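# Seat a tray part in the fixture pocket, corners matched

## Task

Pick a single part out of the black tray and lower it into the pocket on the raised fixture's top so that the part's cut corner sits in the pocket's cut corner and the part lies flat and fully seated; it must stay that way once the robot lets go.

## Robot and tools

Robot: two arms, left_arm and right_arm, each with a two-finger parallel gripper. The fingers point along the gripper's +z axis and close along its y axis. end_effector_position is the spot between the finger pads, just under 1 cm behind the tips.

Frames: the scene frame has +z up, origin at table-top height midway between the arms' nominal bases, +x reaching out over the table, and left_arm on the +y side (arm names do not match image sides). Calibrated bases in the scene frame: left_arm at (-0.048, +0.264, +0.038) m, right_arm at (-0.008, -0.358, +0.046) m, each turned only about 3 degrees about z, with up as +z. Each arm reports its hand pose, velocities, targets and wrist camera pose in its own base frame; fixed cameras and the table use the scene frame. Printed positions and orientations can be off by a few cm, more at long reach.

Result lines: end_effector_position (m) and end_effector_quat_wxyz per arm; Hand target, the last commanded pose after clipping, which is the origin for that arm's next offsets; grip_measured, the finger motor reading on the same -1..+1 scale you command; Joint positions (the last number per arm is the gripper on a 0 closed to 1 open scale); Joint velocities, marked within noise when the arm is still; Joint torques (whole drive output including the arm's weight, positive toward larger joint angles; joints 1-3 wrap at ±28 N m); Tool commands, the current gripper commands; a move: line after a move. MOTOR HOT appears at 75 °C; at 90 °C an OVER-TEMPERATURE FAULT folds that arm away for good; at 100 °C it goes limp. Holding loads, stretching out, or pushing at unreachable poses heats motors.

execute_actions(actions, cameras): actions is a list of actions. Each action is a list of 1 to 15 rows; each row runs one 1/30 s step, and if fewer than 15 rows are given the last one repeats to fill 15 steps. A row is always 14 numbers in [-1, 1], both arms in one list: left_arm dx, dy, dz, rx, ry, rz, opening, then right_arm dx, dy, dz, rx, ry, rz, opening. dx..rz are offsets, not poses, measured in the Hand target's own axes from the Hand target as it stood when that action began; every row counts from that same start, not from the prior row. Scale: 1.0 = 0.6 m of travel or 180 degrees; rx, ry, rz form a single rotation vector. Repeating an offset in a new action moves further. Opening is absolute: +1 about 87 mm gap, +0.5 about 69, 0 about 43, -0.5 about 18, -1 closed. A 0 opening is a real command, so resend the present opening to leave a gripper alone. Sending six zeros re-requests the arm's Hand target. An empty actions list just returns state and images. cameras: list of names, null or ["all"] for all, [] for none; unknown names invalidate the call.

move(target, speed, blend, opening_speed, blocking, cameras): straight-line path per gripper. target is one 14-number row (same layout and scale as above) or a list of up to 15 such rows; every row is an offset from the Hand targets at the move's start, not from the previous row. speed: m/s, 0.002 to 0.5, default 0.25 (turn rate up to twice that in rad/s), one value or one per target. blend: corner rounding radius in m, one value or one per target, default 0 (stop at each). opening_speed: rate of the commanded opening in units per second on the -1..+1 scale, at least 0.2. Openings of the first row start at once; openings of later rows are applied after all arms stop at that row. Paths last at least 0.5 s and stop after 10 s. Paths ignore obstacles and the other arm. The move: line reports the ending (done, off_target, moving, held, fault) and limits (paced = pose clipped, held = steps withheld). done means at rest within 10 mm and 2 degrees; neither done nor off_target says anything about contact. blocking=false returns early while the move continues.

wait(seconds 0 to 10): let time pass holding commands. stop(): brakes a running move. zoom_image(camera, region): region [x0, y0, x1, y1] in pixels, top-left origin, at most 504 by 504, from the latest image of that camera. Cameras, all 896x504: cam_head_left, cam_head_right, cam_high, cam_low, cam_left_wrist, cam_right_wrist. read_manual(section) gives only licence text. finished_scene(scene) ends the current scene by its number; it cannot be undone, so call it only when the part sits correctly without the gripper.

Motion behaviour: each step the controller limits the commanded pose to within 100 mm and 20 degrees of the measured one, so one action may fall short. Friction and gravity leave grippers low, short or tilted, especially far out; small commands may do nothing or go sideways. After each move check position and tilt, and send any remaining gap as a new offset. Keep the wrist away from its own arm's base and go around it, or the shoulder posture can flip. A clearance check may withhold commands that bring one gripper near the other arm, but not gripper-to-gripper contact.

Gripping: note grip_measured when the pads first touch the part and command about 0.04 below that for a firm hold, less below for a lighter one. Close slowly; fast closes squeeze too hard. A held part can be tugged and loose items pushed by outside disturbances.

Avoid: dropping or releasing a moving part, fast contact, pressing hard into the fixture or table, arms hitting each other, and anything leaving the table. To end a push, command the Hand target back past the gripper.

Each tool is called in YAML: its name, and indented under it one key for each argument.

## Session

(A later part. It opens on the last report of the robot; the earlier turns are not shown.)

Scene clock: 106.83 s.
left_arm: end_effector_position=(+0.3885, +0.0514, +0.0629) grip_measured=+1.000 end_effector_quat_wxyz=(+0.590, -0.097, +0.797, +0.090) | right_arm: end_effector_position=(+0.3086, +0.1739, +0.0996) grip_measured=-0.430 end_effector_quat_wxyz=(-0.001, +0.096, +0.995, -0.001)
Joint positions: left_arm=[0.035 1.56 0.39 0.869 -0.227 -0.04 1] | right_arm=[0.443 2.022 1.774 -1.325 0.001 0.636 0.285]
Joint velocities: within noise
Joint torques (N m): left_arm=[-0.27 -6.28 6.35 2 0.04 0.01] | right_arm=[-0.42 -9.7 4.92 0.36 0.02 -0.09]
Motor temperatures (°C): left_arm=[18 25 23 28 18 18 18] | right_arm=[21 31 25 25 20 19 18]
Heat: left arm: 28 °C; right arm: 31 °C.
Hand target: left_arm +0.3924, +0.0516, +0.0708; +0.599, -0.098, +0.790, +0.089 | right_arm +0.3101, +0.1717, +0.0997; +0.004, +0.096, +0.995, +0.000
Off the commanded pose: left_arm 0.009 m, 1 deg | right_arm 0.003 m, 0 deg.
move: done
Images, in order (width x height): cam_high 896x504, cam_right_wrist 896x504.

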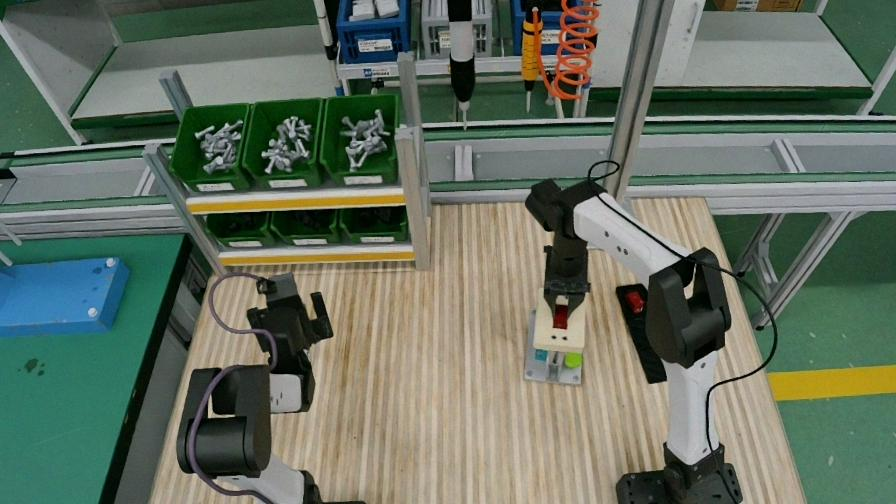

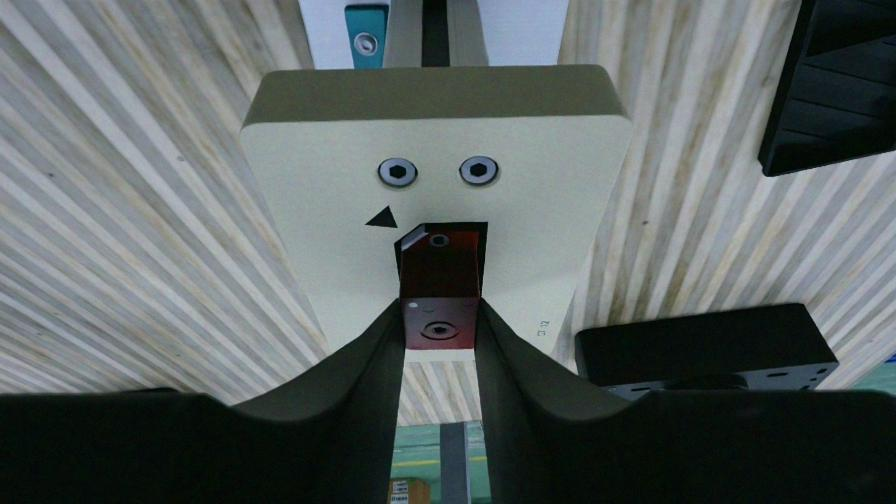

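move:
  target: [0,0,0,0,0,0,1,0,0,0.014,0,0,0,-0.65]
  speed: 0.03
  cameras: ["cam_right_wrist","cam_high"]

zoom_image:
  camera: "cam_high"
  region: [510, 270, 600, 370]

Scene clock: 119.70 s.
left_arm: end_effector_position=(+0.3885, +0.0514, +0.0629) grip_measured=+1.000 end_effector_quat_wxyz=(+0.590, -0.097, +0.797, +0.090) | right_arm: end_effector_position=(+0.3087, +0.1734, +0.0981) grip_measured=-0.430 end_effector_quat_wxyz=(+0.001, +0.096, +0.995, +0.000)
Joint positions: left_arm=[0.035 1.56 0.39 0.869 -0.227 -0.04 1] | right_arm=[0.442 2.017 1.762 -1.313 0.001 0.635 0.285]
Joint velocities: within noise
Joint torques (N m): left_arm=[-0.27 -6.3 6.35 2 0.04 0.01] | right_arm=[-0.32 -9.11 3.48 0.58 0.02 -0.07]
Motor temperatures (°C): left_arm=[18 26 23 28 18 18 18] | right_arm=[21 32 25 25 20 19 18]
Heat: left arm: 28 °C; right arm: 32 °C.
Hand target: left_arm +0.3924, +0.0516, +0.0708; +0.599, -0.098, +0.790, +0.089 | right_arm +0.3102, +0.1717, +0.0913; +0.004, +0.096, +0.995, +0.000
Off the commanded pose: left_arm 0.009 m, 1 deg | right_arm 0.007 m, 0 deg.
move: done
Images, in order (width x height): cam_high 896x504, cam_right_wrist 896x504.

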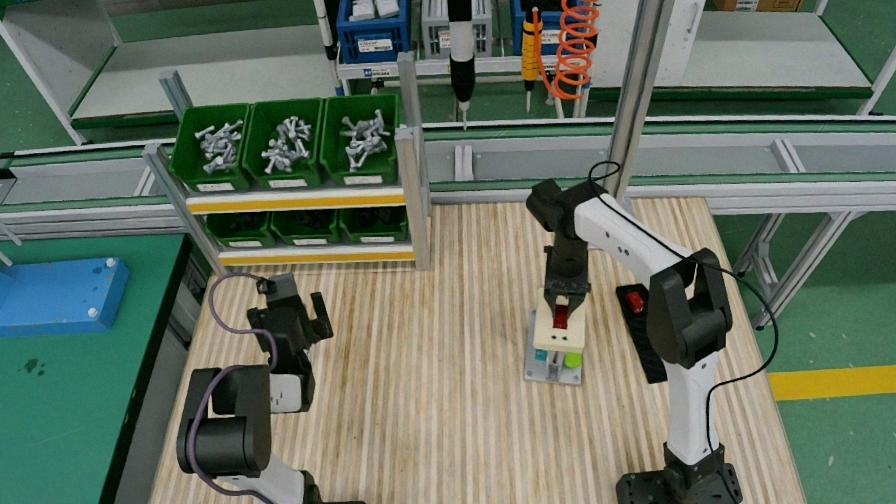

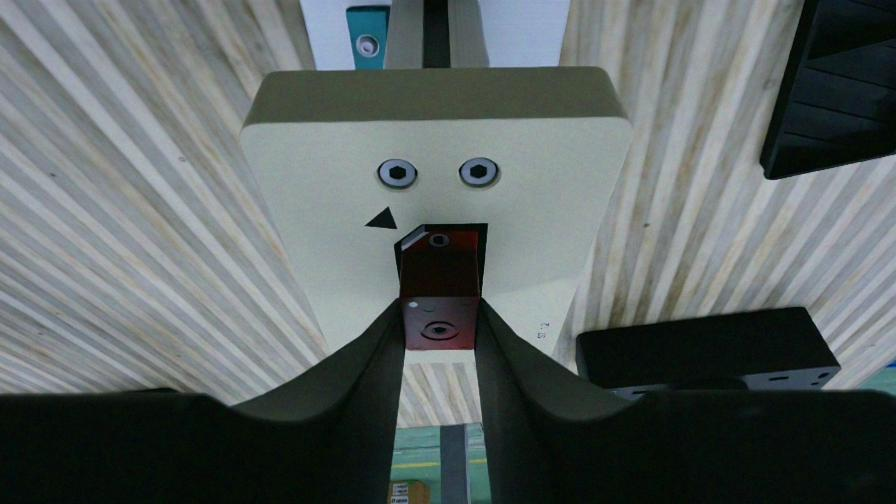

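Scaled by 5.040 from the camera's 896x504 image, which has a finer 1280x720 frame.

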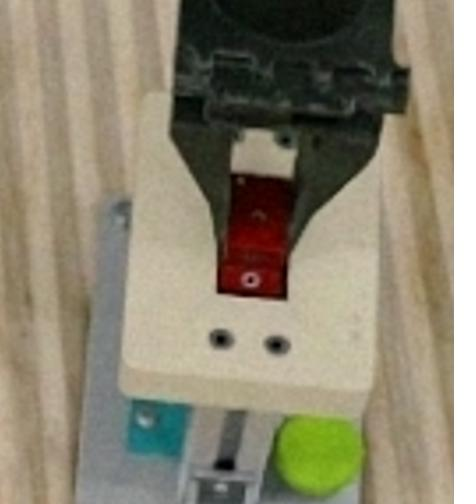

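move:
  target: [0,0,0,0,0,0,1,0,0,0.008,0,0,0,-0.65]
  speed: 0.03
  cameras: ["cam_right_wrist"]

zoom_image:
  camera: "cam_right_wrist"
  region: [340, 180, 540, 380]

Scene clock: 122.97 s.
left_arm: end_effector_position=(+0.3885, +0.0514, +0.0629) grip_measured=+1.000 end_effector_quat_wxyz=(+0.590, -0.097, +0.797, +0.090) | right_arm: end_effector_position=(+0.3086, +0.1733, +0.0977) grip_measured=-0.430 end_effector_quat_wxyz=(+0.004, +0.096, +0.995, +0.003)
Joint positions: left_arm=[0.035 1.56 0.39 0.869 -0.227 -0.04 1] | right_arm=[0.441 2.009 1.749 -1.301 -0.001 0.634 0.285]
Joint velocities: within noise
Joint torques (N m): left_arm=[-0.27 -6.28 6.35 2 0.04 0.01] | right_arm=[-0.21 -8.23 3.11 0.66 0.04 -0.06]
Motor temperatures (°C): left_arm=[18 26 23 28 18 18 18] | right_arm=[21 32 25 25 20 19 18]
Heat: left arm: 28 °C; right arm: 32 °C.
Hand target: left_arm +0.3924, +0.0516, +0.0708; +0.599, -0.098, +0.790, +0.089 | right_arm +0.3102, +0.1717, +0.0864; +0.004, +0.096, +0.995, +0.000
Off the commanded pose: left_arm 0.009 m, 1 deg | right_arm 0.011 m, 0 deg.
move: off_target (right_arm)
Images, in order (width x height): cam_right_wrist 896x504.

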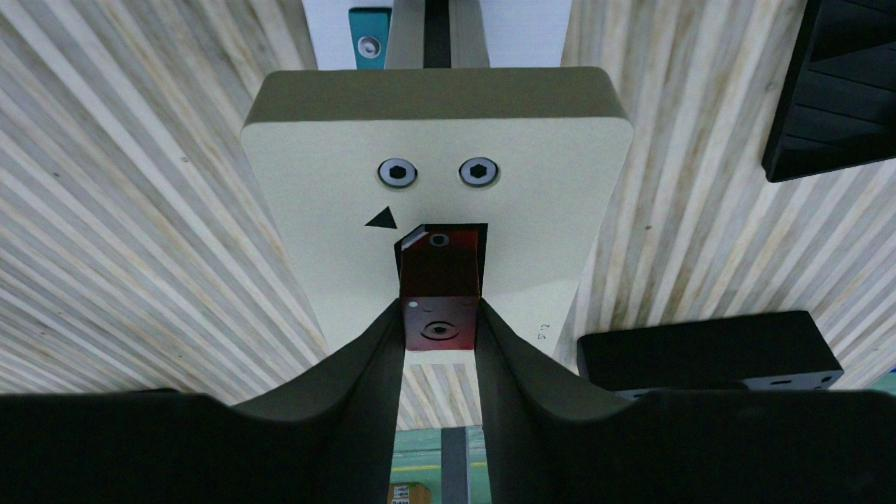

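Scaled by 2.520 from the camera's 896x504 image, which has a finer 1280x720 frame.

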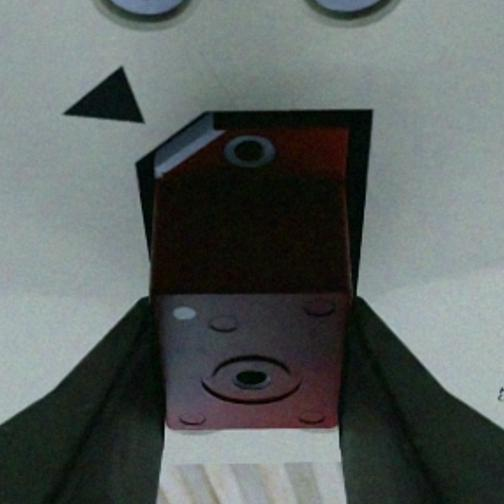

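move:
  target:
    - [0,0,0,0,0,0,1,0.008,0.002,-0.008,0,0,0,-0.65]
    - [0,0,0,0,0,0,1,0.008,0.002,0,0,0,0,-0.65]
  speed: 0.03
  cameras: ["cam_right_wrist"]

zoom_image:
  camera: "cam_right_wrist"
  region: [340, 180, 540, 380]

Scene clock: 128.83 s.
left_arm: end_effector_position=(+0.3885, +0.0514, +0.0629) grip_measured=+1.000 end_effector_quat_wxyz=(+0.590, -0.097, +0.797, +0.090) | right_arm: end_effector_position=(+0.3084, +0.1733, +0.0978) grip_measured=-0.430 end_effector_quat_wxyz=(+0.009, +0.096, +0.995, +0.006)
Joint positions: left_arm=[0.035 1.56 0.39 0.869 -0.227 -0.04 1] | right_arm=[0.441 1.996 1.732 -1.285 -0.002 0.634 0.285]
Joint velocities: within noise
Joint torques (N m): left_arm=[-0.25 -6.3 6.35 2 0.04 0.01] | right_arm=[0.69 -8.16 3.04 0.58 0.04 0.02]
Motor temperatures (°C): left_arm=[18 26 23 28 18 18 18] | right_arm=[21 31 24 25 20 19 18]
Heat: left arm: 28 °C; right arm: 31 °C.
Hand target: left_arm +0.3924, +0.0516, +0.0708; +0.599, -0.098, +0.790, +0.089 | right_arm +0.3057, +0.1738, +0.0864; +0.003, +0.096, +0.995, +0.000
Off the commanded pose: left_arm 0.009 m, 1 deg | right_arm 0.012 m, 1 deg.
move: off_target (right_arm)
Images, in order (width x height): cam_right_wrist 896x504.

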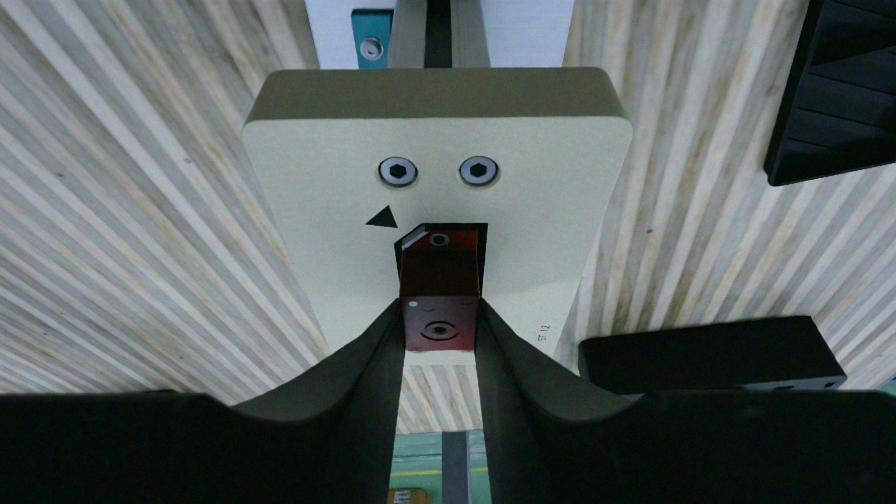

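Scaled by 2.520 from the camera's 896x504 image, which has a finer 1280x720 frame.

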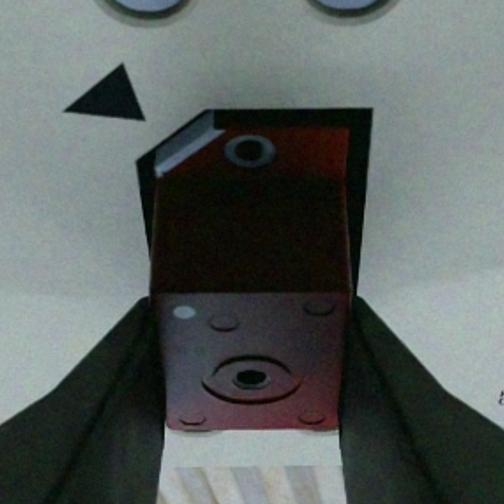

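move:
  target: [0,0,0,0,0,0,1,0.005,0,-0.016,0,0,0,-0.65]
  speed: 0.03
  cameras: ["cam_right_wrist"]

zoom_image:
  camera: "cam_right_wrist"
  region: [340, 180, 540, 380]

move:
  target: [0,0,0,0,0,0,1,0,0,0.012,0,0,0,-0.65]
  speed: 0.03
  cameras: ["cam_right_wrist"]

zoom_image:
  camera: "cam_right_wrist"
  region: [340, 180, 540, 380]

Scene clock: 134.97 s.
left_arm: end_effector_position=(+0.3885, +0.0514, +0.0629) grip_measured=+1.000 end_effector_quat_wxyz=(+0.590, -0.097, +0.797, +0.090) | right_arm: end_effector_position=(+0.3083, +0.1733, +0.0982) grip_measured=-0.430 end_effector_quat_wxyz=(+0.009, +0.098, +0.995, +0.006)
Joint positions: left_arm=[0.035 1.56 0.39 0.869 -0.227 -0.04 1] | right_arm=[0.441 1.995 1.732 -1.286 -0.002 0.637 0.285]
Joint velocities: within noise
Joint torques (N m): left_arm=[-0.27 -6.28 6.35 2 0.04 0.01] | right_arm=[1.13 -9.1 4.63 0.26 0.04 0.05]
Motor temperatures (°C): left_arm=[18 26 23 29 18 18 18] | right_arm=[21 31 24 25 20 19 19]
Heat: left arm: 29 °C; right arm: 31 °C.
Hand target: left_arm +0.3924, +0.0516, +0.0708; +0.599, -0.098, +0.790, +0.089 | right_arm +0.3027, +0.1744, +0.0961; +0.004, +0.096, +0.995, +0.000
Off the commanded pose: left_arm 0.009 m, 1 deg | right_arm 0.006 m, 1 deg.
move: done
Images, in order (width x height): cam_right_wrist 896x504.

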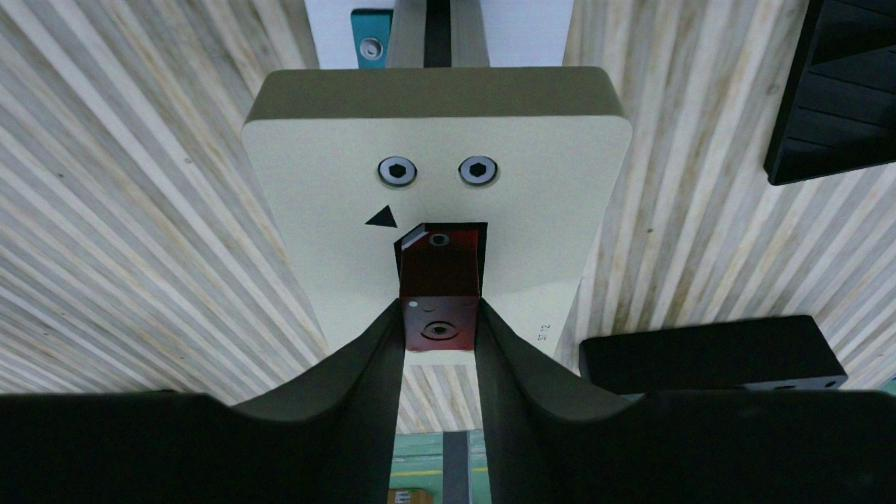

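Scaled by 2.520 from the camera's 896x504 image, which has a finer 1280x720 frame.

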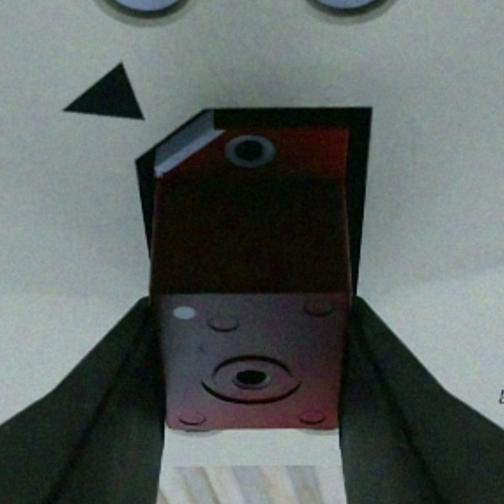

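Scene clock: 135.70 s.
left_arm: end_effector_position=(+0.3885, +0.0514, +0.0629) grip_measured=+1.000 end_effector_quat_wxyz=(+0.590, -0.097, +0.797, +0.090) | right_arm: end_effector_position=(+0.3082, +0.1733, +0.0980) grip_measured=-0.430 end_effector_quat_wxyz=(+0.011, +0.098, +0.995, +0.007)
Joint positions: left_arm=[0.035 1.56 0.39 0.869 -0.227 -0.04 1] | right_arm=[0.441 1.99 1.725 -1.279 -0.002 0.637 0.285]
Joint velocities: within noise
Joint torques (N m): left_arm=[-0.27 -6.28 6.34 2 0.04 0.01] | right_arm=[1.13 -8.51 3.14 0.49 0.04 0.04]
Motor temperatures (°C): left_arm=[18 26 23 29 18 18 18] | right_arm=[21 31 24 25 20 19 19]
Heat: left arm: 29 °C; right arm: 31 °C.
Hand target: left_arm +0.3924, +0.0516, +0.0708; +0.599, -0.098, +0.790, +0.089 | right_arm +0.3027, +0.1744, +0.0888; +0.003, +0.096, +0.995, +0.000
Off the commanded pose: left_arm 0.009 m, 1 deg | right_arm 0.011 m, 1 deg.
move: off_target (right_arm)
Images, in order (width x height): cam_right_wrist 896x504.

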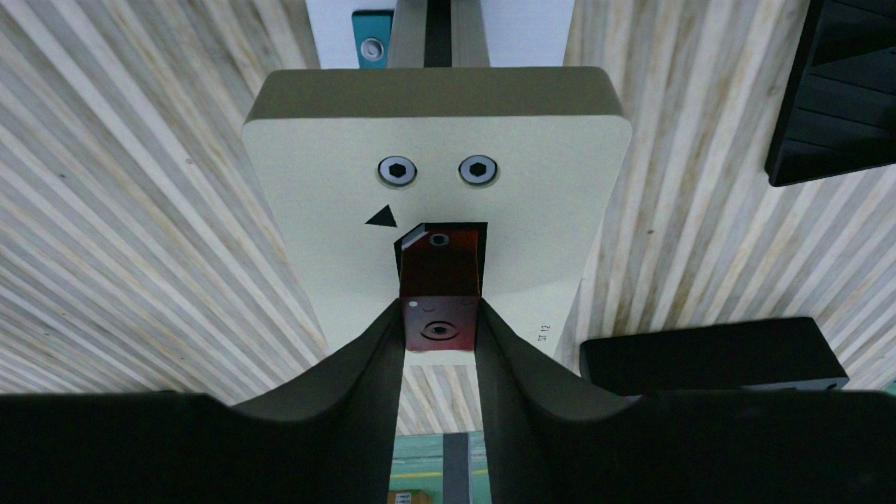

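Scaled by 2.520 from the camera's 896x504 image, which has a finer 1280x720 frame.

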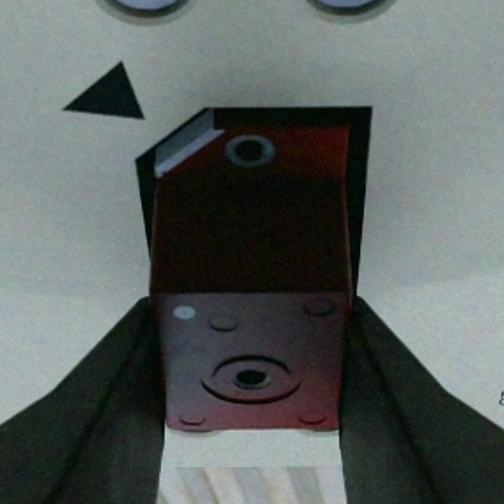

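move:
  target: [0,0,0,0,0,0,1,-0.008,-0.001,-0.014,0,0,0,-0.65]
  speed: 0.03
  cameras: []

move:
  target: [0,0,0,0,0,0,1,0,0,0,0,0,0,-0.2]
  opening_speed: 0.4
  cameras: ["cam_right_wrist","cam_high"]

zoom_image:
  camera: "cam_right_wrist"
  region: [340, 180, 540, 380]

zoom_image:
  camera: "cam_high"
  region: [510, 270, 600, 370]

Scene clock: 144.13 s.
left_arm: end_effector_position=(+0.3885, +0.0514, +0.0629) grip_measured=+1.000 end_effector_quat_wxyz=(+0.590, -0.097, +0.797, +0.090) | right_arm: end_effector_position=(+0.3082, +0.1732, +0.0988) grip_measured=-0.430 end_effector_quat_wxyz=(+0.011, +0.098, +0.995, +0.007)
Joint positions: left_arm=[0.035 1.56 0.39 0.869 -0.227 -0.04 1] | right_arm=[0.441 1.99 1.728 -1.283 -0.002 0.637 0.285]
Joint velocities: within noise
Joint torques (N m): left_arm=[-0.27 -6.3 6.37 2 0.04 0.01] | right_arm=[0.34 -7.42 6.76 0.12 0.04 -0.04]
Motor temperatures (°C): left_arm=[18 26 23 29 18 18 18] | right_arm=[21 31 24 25 20 19 19]
Heat: left arm: 29 °C; right arm: 31 °C.
Hand target: left_arm +0.3924, +0.0516, +0.0708; +0.599, -0.098, +0.790, +0.089 | right_arm +0.3072, +0.1729, +0.0973; +0.003, +0.096, +0.995, +0.000
Off the commanded pose: left_arm 0.009 m, 1 deg | right_arm 0.002 m, 1 deg.
move: done
No camera images: "cameras" was empty.

Scene clock: 145.47 s.
left_arm: end_effector_position=(+0.3885, +0.0514, +0.0629) grip_measured=+1.000 end_effector_quat_wxyz=(+0.590, -0.097, +0.797, +0.090) | right_arm: end_effector_position=(+0.3059, +0.1722, +0.0956) grip_measured=-0.200 end_effector_quat_wxyz=(+0.002, +0.098, +0.995, +0.002)
Joint positions: left_arm=[0.035 1.56 0.39 0.869 -0.227 -0.04 1] | right_arm=[0.441 2.001 1.728 -1.292 -0.002 0.637 0.4]
Joint velocities: within noise
Joint torques (N m): left_arm=[-0.27 -6.28 6.35 2 0.04 0.01] | right_arm=[0.34 -8.42 6.74 0.18 0.04 -0.04]
Motor temperatures (°C): left_arm=[18 26 23 29 18 18 18] | right_arm=[21 31 24 25 20 19 19]
Heat: left arm: 29 °C; right arm: 31 °C.
Hand target: left_arm +0.3924, +0.0516, +0.0708; +0.599, -0.098, +0.790, +0.089 | right_arm +0.3073, +0.1729, +0.0973; +0.004, +0.096, +0.995, +0.000
Off the commanded pose: left_arm 0.009 m, 1 deg | right_arm 0.002 m, 0 deg.
move: done
Images, in order (width x height): cam_high 896x504, cam_right_wrist 896x504.

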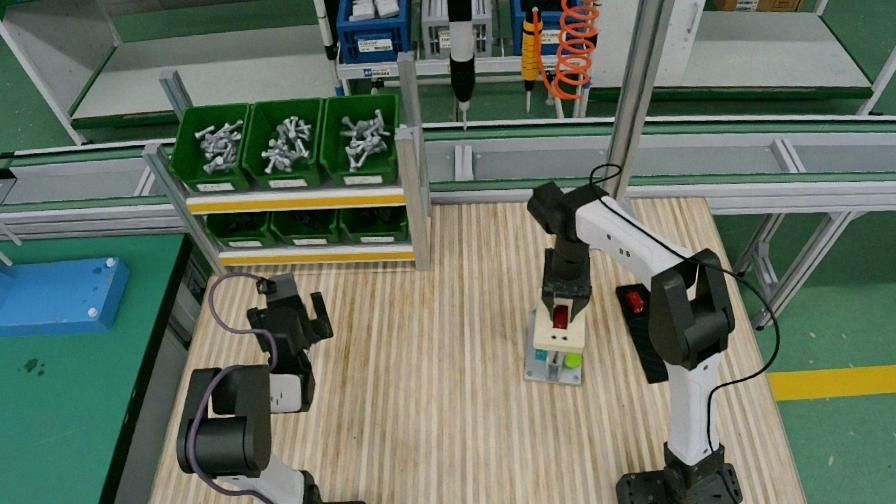

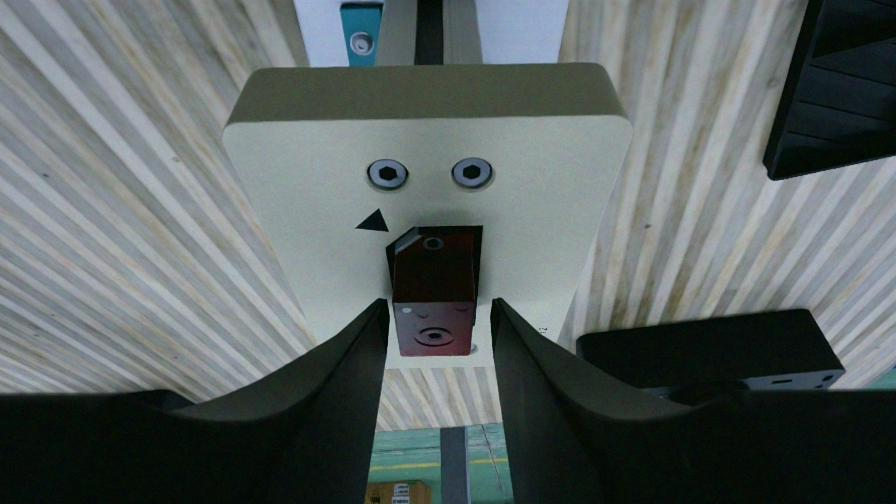

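Scaled by 2.520 from the camera's 896x504 image, which has a finer 1280x720 frame.

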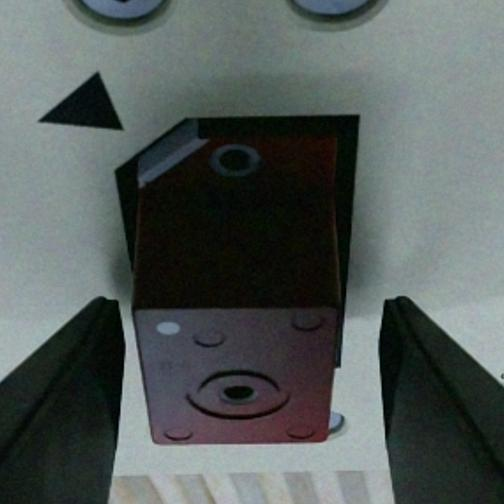

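Scaled by 5.040 from the camera's 896x504 image, which has a finer 1280x720 frame.

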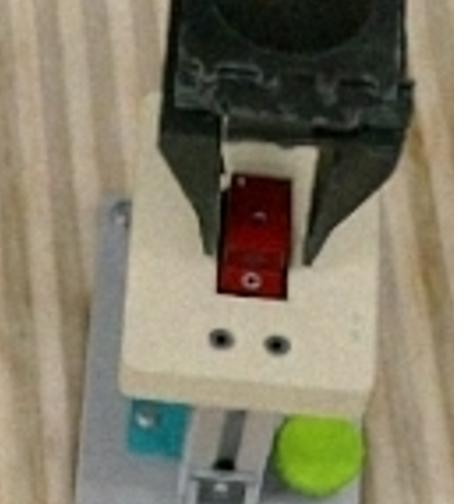

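move:
  target:
    - [0,0,0,0,0,0,1,0,0,0,0,0,0,0.1]
    - [0,0,0,0,0,0,1,0.03,0,-0.13,0,0,0,0.1]
  speed: 0.1

zoom_image:
  camera: "cam_right_wrist"
  region: [320, 160, 560, 400]

zoom_image:
  camera: "cam_high"
  region: [520, 280, 600, 360]

zoom_image:
  camera: "cam_low"
  region: [400, 150, 700, 400]

Scene clock: 152.53 s.
left_arm: end_effector_position=(+0.3885, +0.0514, +0.0629) grip_measured=+1.000 end_effector_quat_wxyz=(+0.590, -0.097, +0.797, +0.090) | right_arm: end_effector_position=(+0.2886, +0.1741, +0.1609) grip_measured=+0.100 end_effector_quat_wxyz=(-0.008, +0.097, +0.995, -0.004)
Joint positions: left_arm=[0.035 1.56 0.39 0.869 -0.227 -0.04 1] | right_arm=[0.466 1.99 1.97 -1.569 -0.002 0.66 0.55]
Joint velocities: within noise
Joint torques (N m): left_arm=[-0.27 -6.3 6.35 2 0.04 0.01] | right_arm=[0.7 -10.99 7.31 0.13 0.02 0.03]
Motor temperatures (°C): left_arm=[18 26 24 29 18 18 18] | right_arm=[21 31 24 24 20 19 18]
Heat: left arm: 29 °C; right arm: 31 °C.
Hand target: left_arm +0.3924, +0.0516, +0.0708; +0.599, -0.098, +0.790, +0.089 | right_arm +0.2890, +0.1764, +0.1751; +0.003, +0.096, +0.995, +0.000
Off the commanded pose: left_arm 0.009 m, 1 deg | right_arm 0.014 m, 1 deg.
joint sent to its limit (right arm) — joint 4 (wrist pitch), lower limit. The joint targets still meet the commanded pose.
move: off_target (right_arm)

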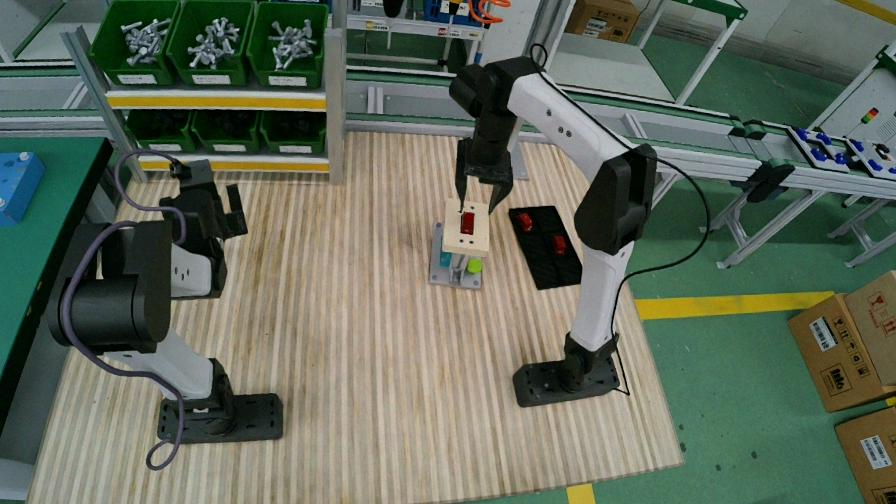

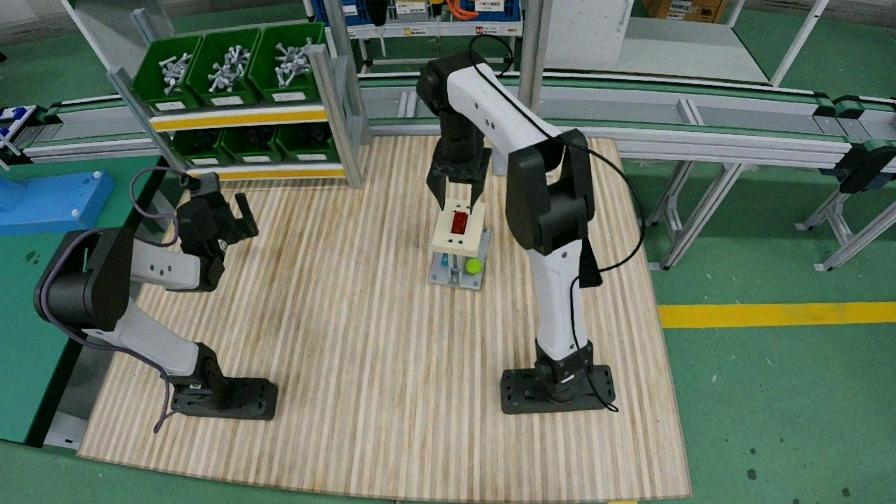

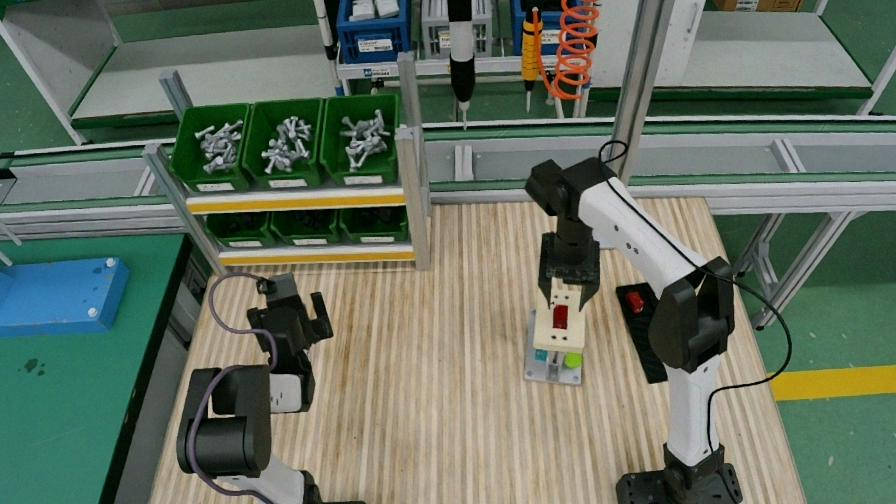

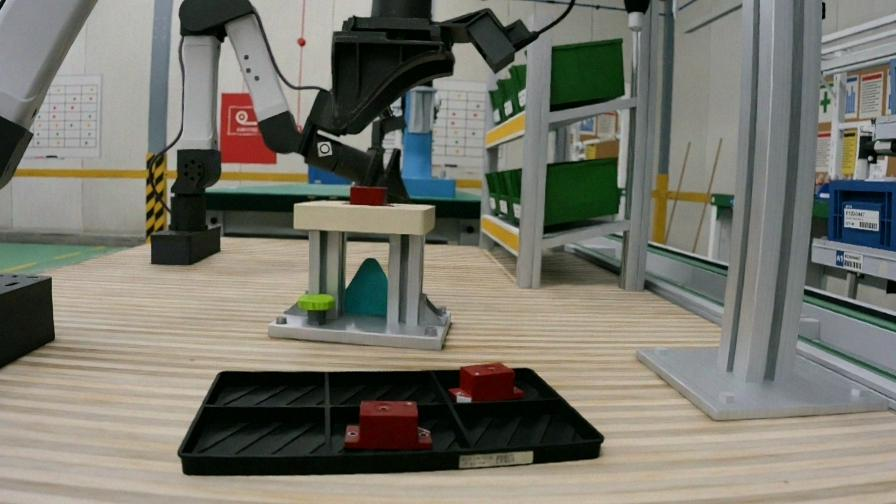

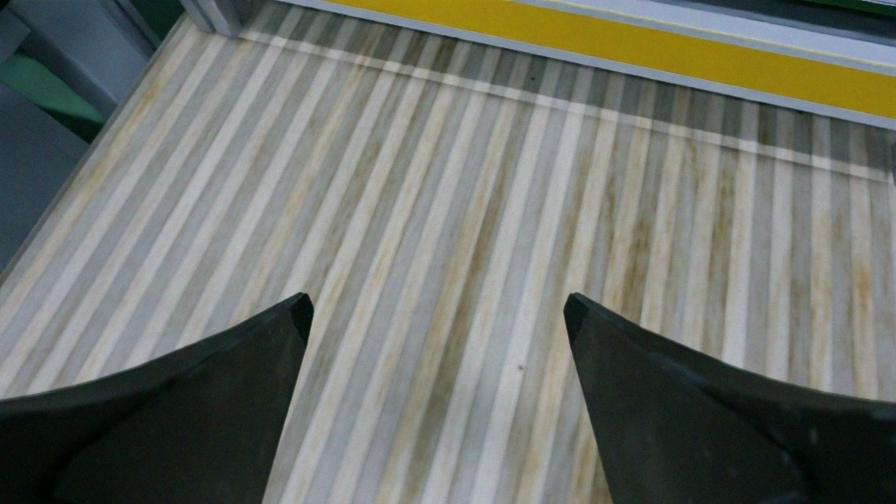

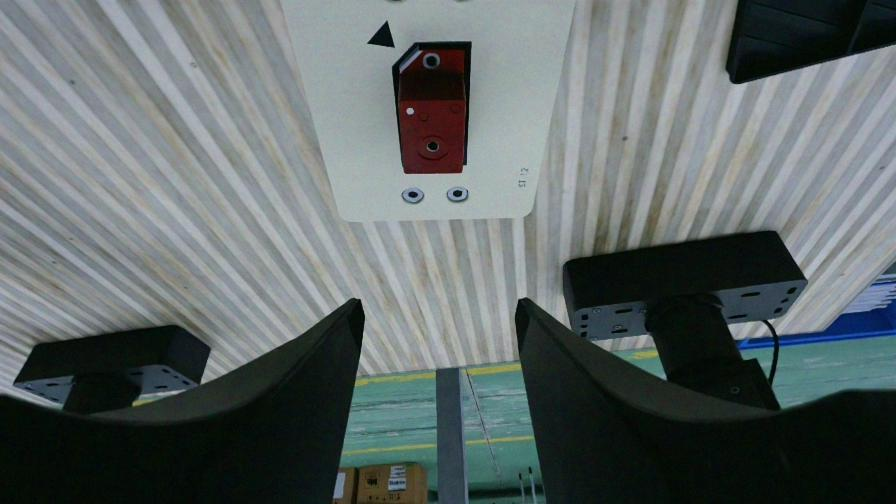

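Scaled by 2.100 from the camera's 896x504 image, which has a finer 1280x720 frame.

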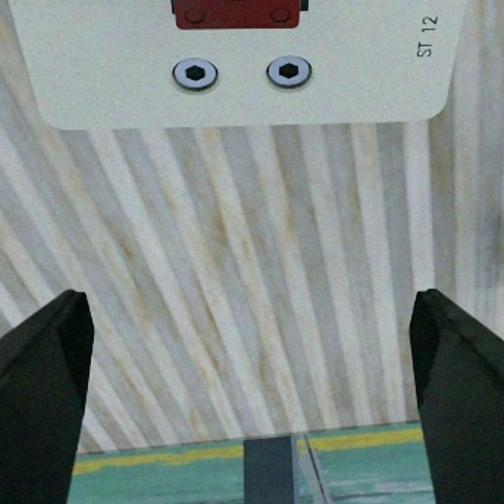

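Scaled by 6.300 from the camera's 896x504 image, which has a finer 1280x720 frame.

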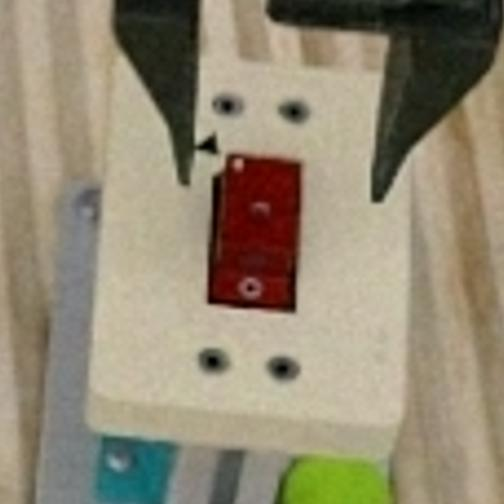

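Scaled by 1.680 from the camera's 896x504 image, which has a finer 1280x720 frame.

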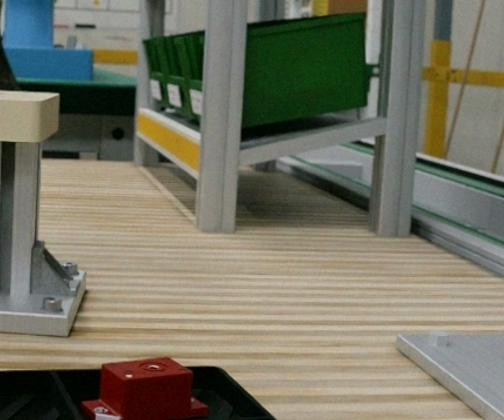

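zoom_image:
  camera: "cam_low"
  region: [280, 160, 450, 250]

zoom_image:
  camera: "cam_right_wrist"
  region: [360, 20, 520, 200]

Scaled by 2.965 from the camera's 896x504 image, which has a finer 1280x720 frame.

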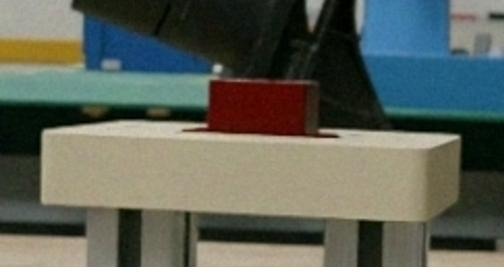

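Scaled by 2.800 from the camera's 896x504 image, which has a finer 1280x720 frame.

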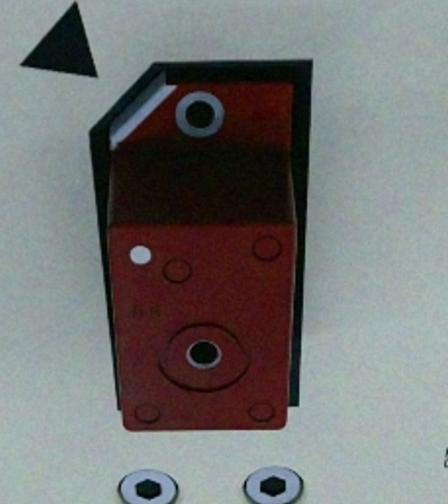

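finished_scene:
  scene: 2

The scene is finished: the task was done.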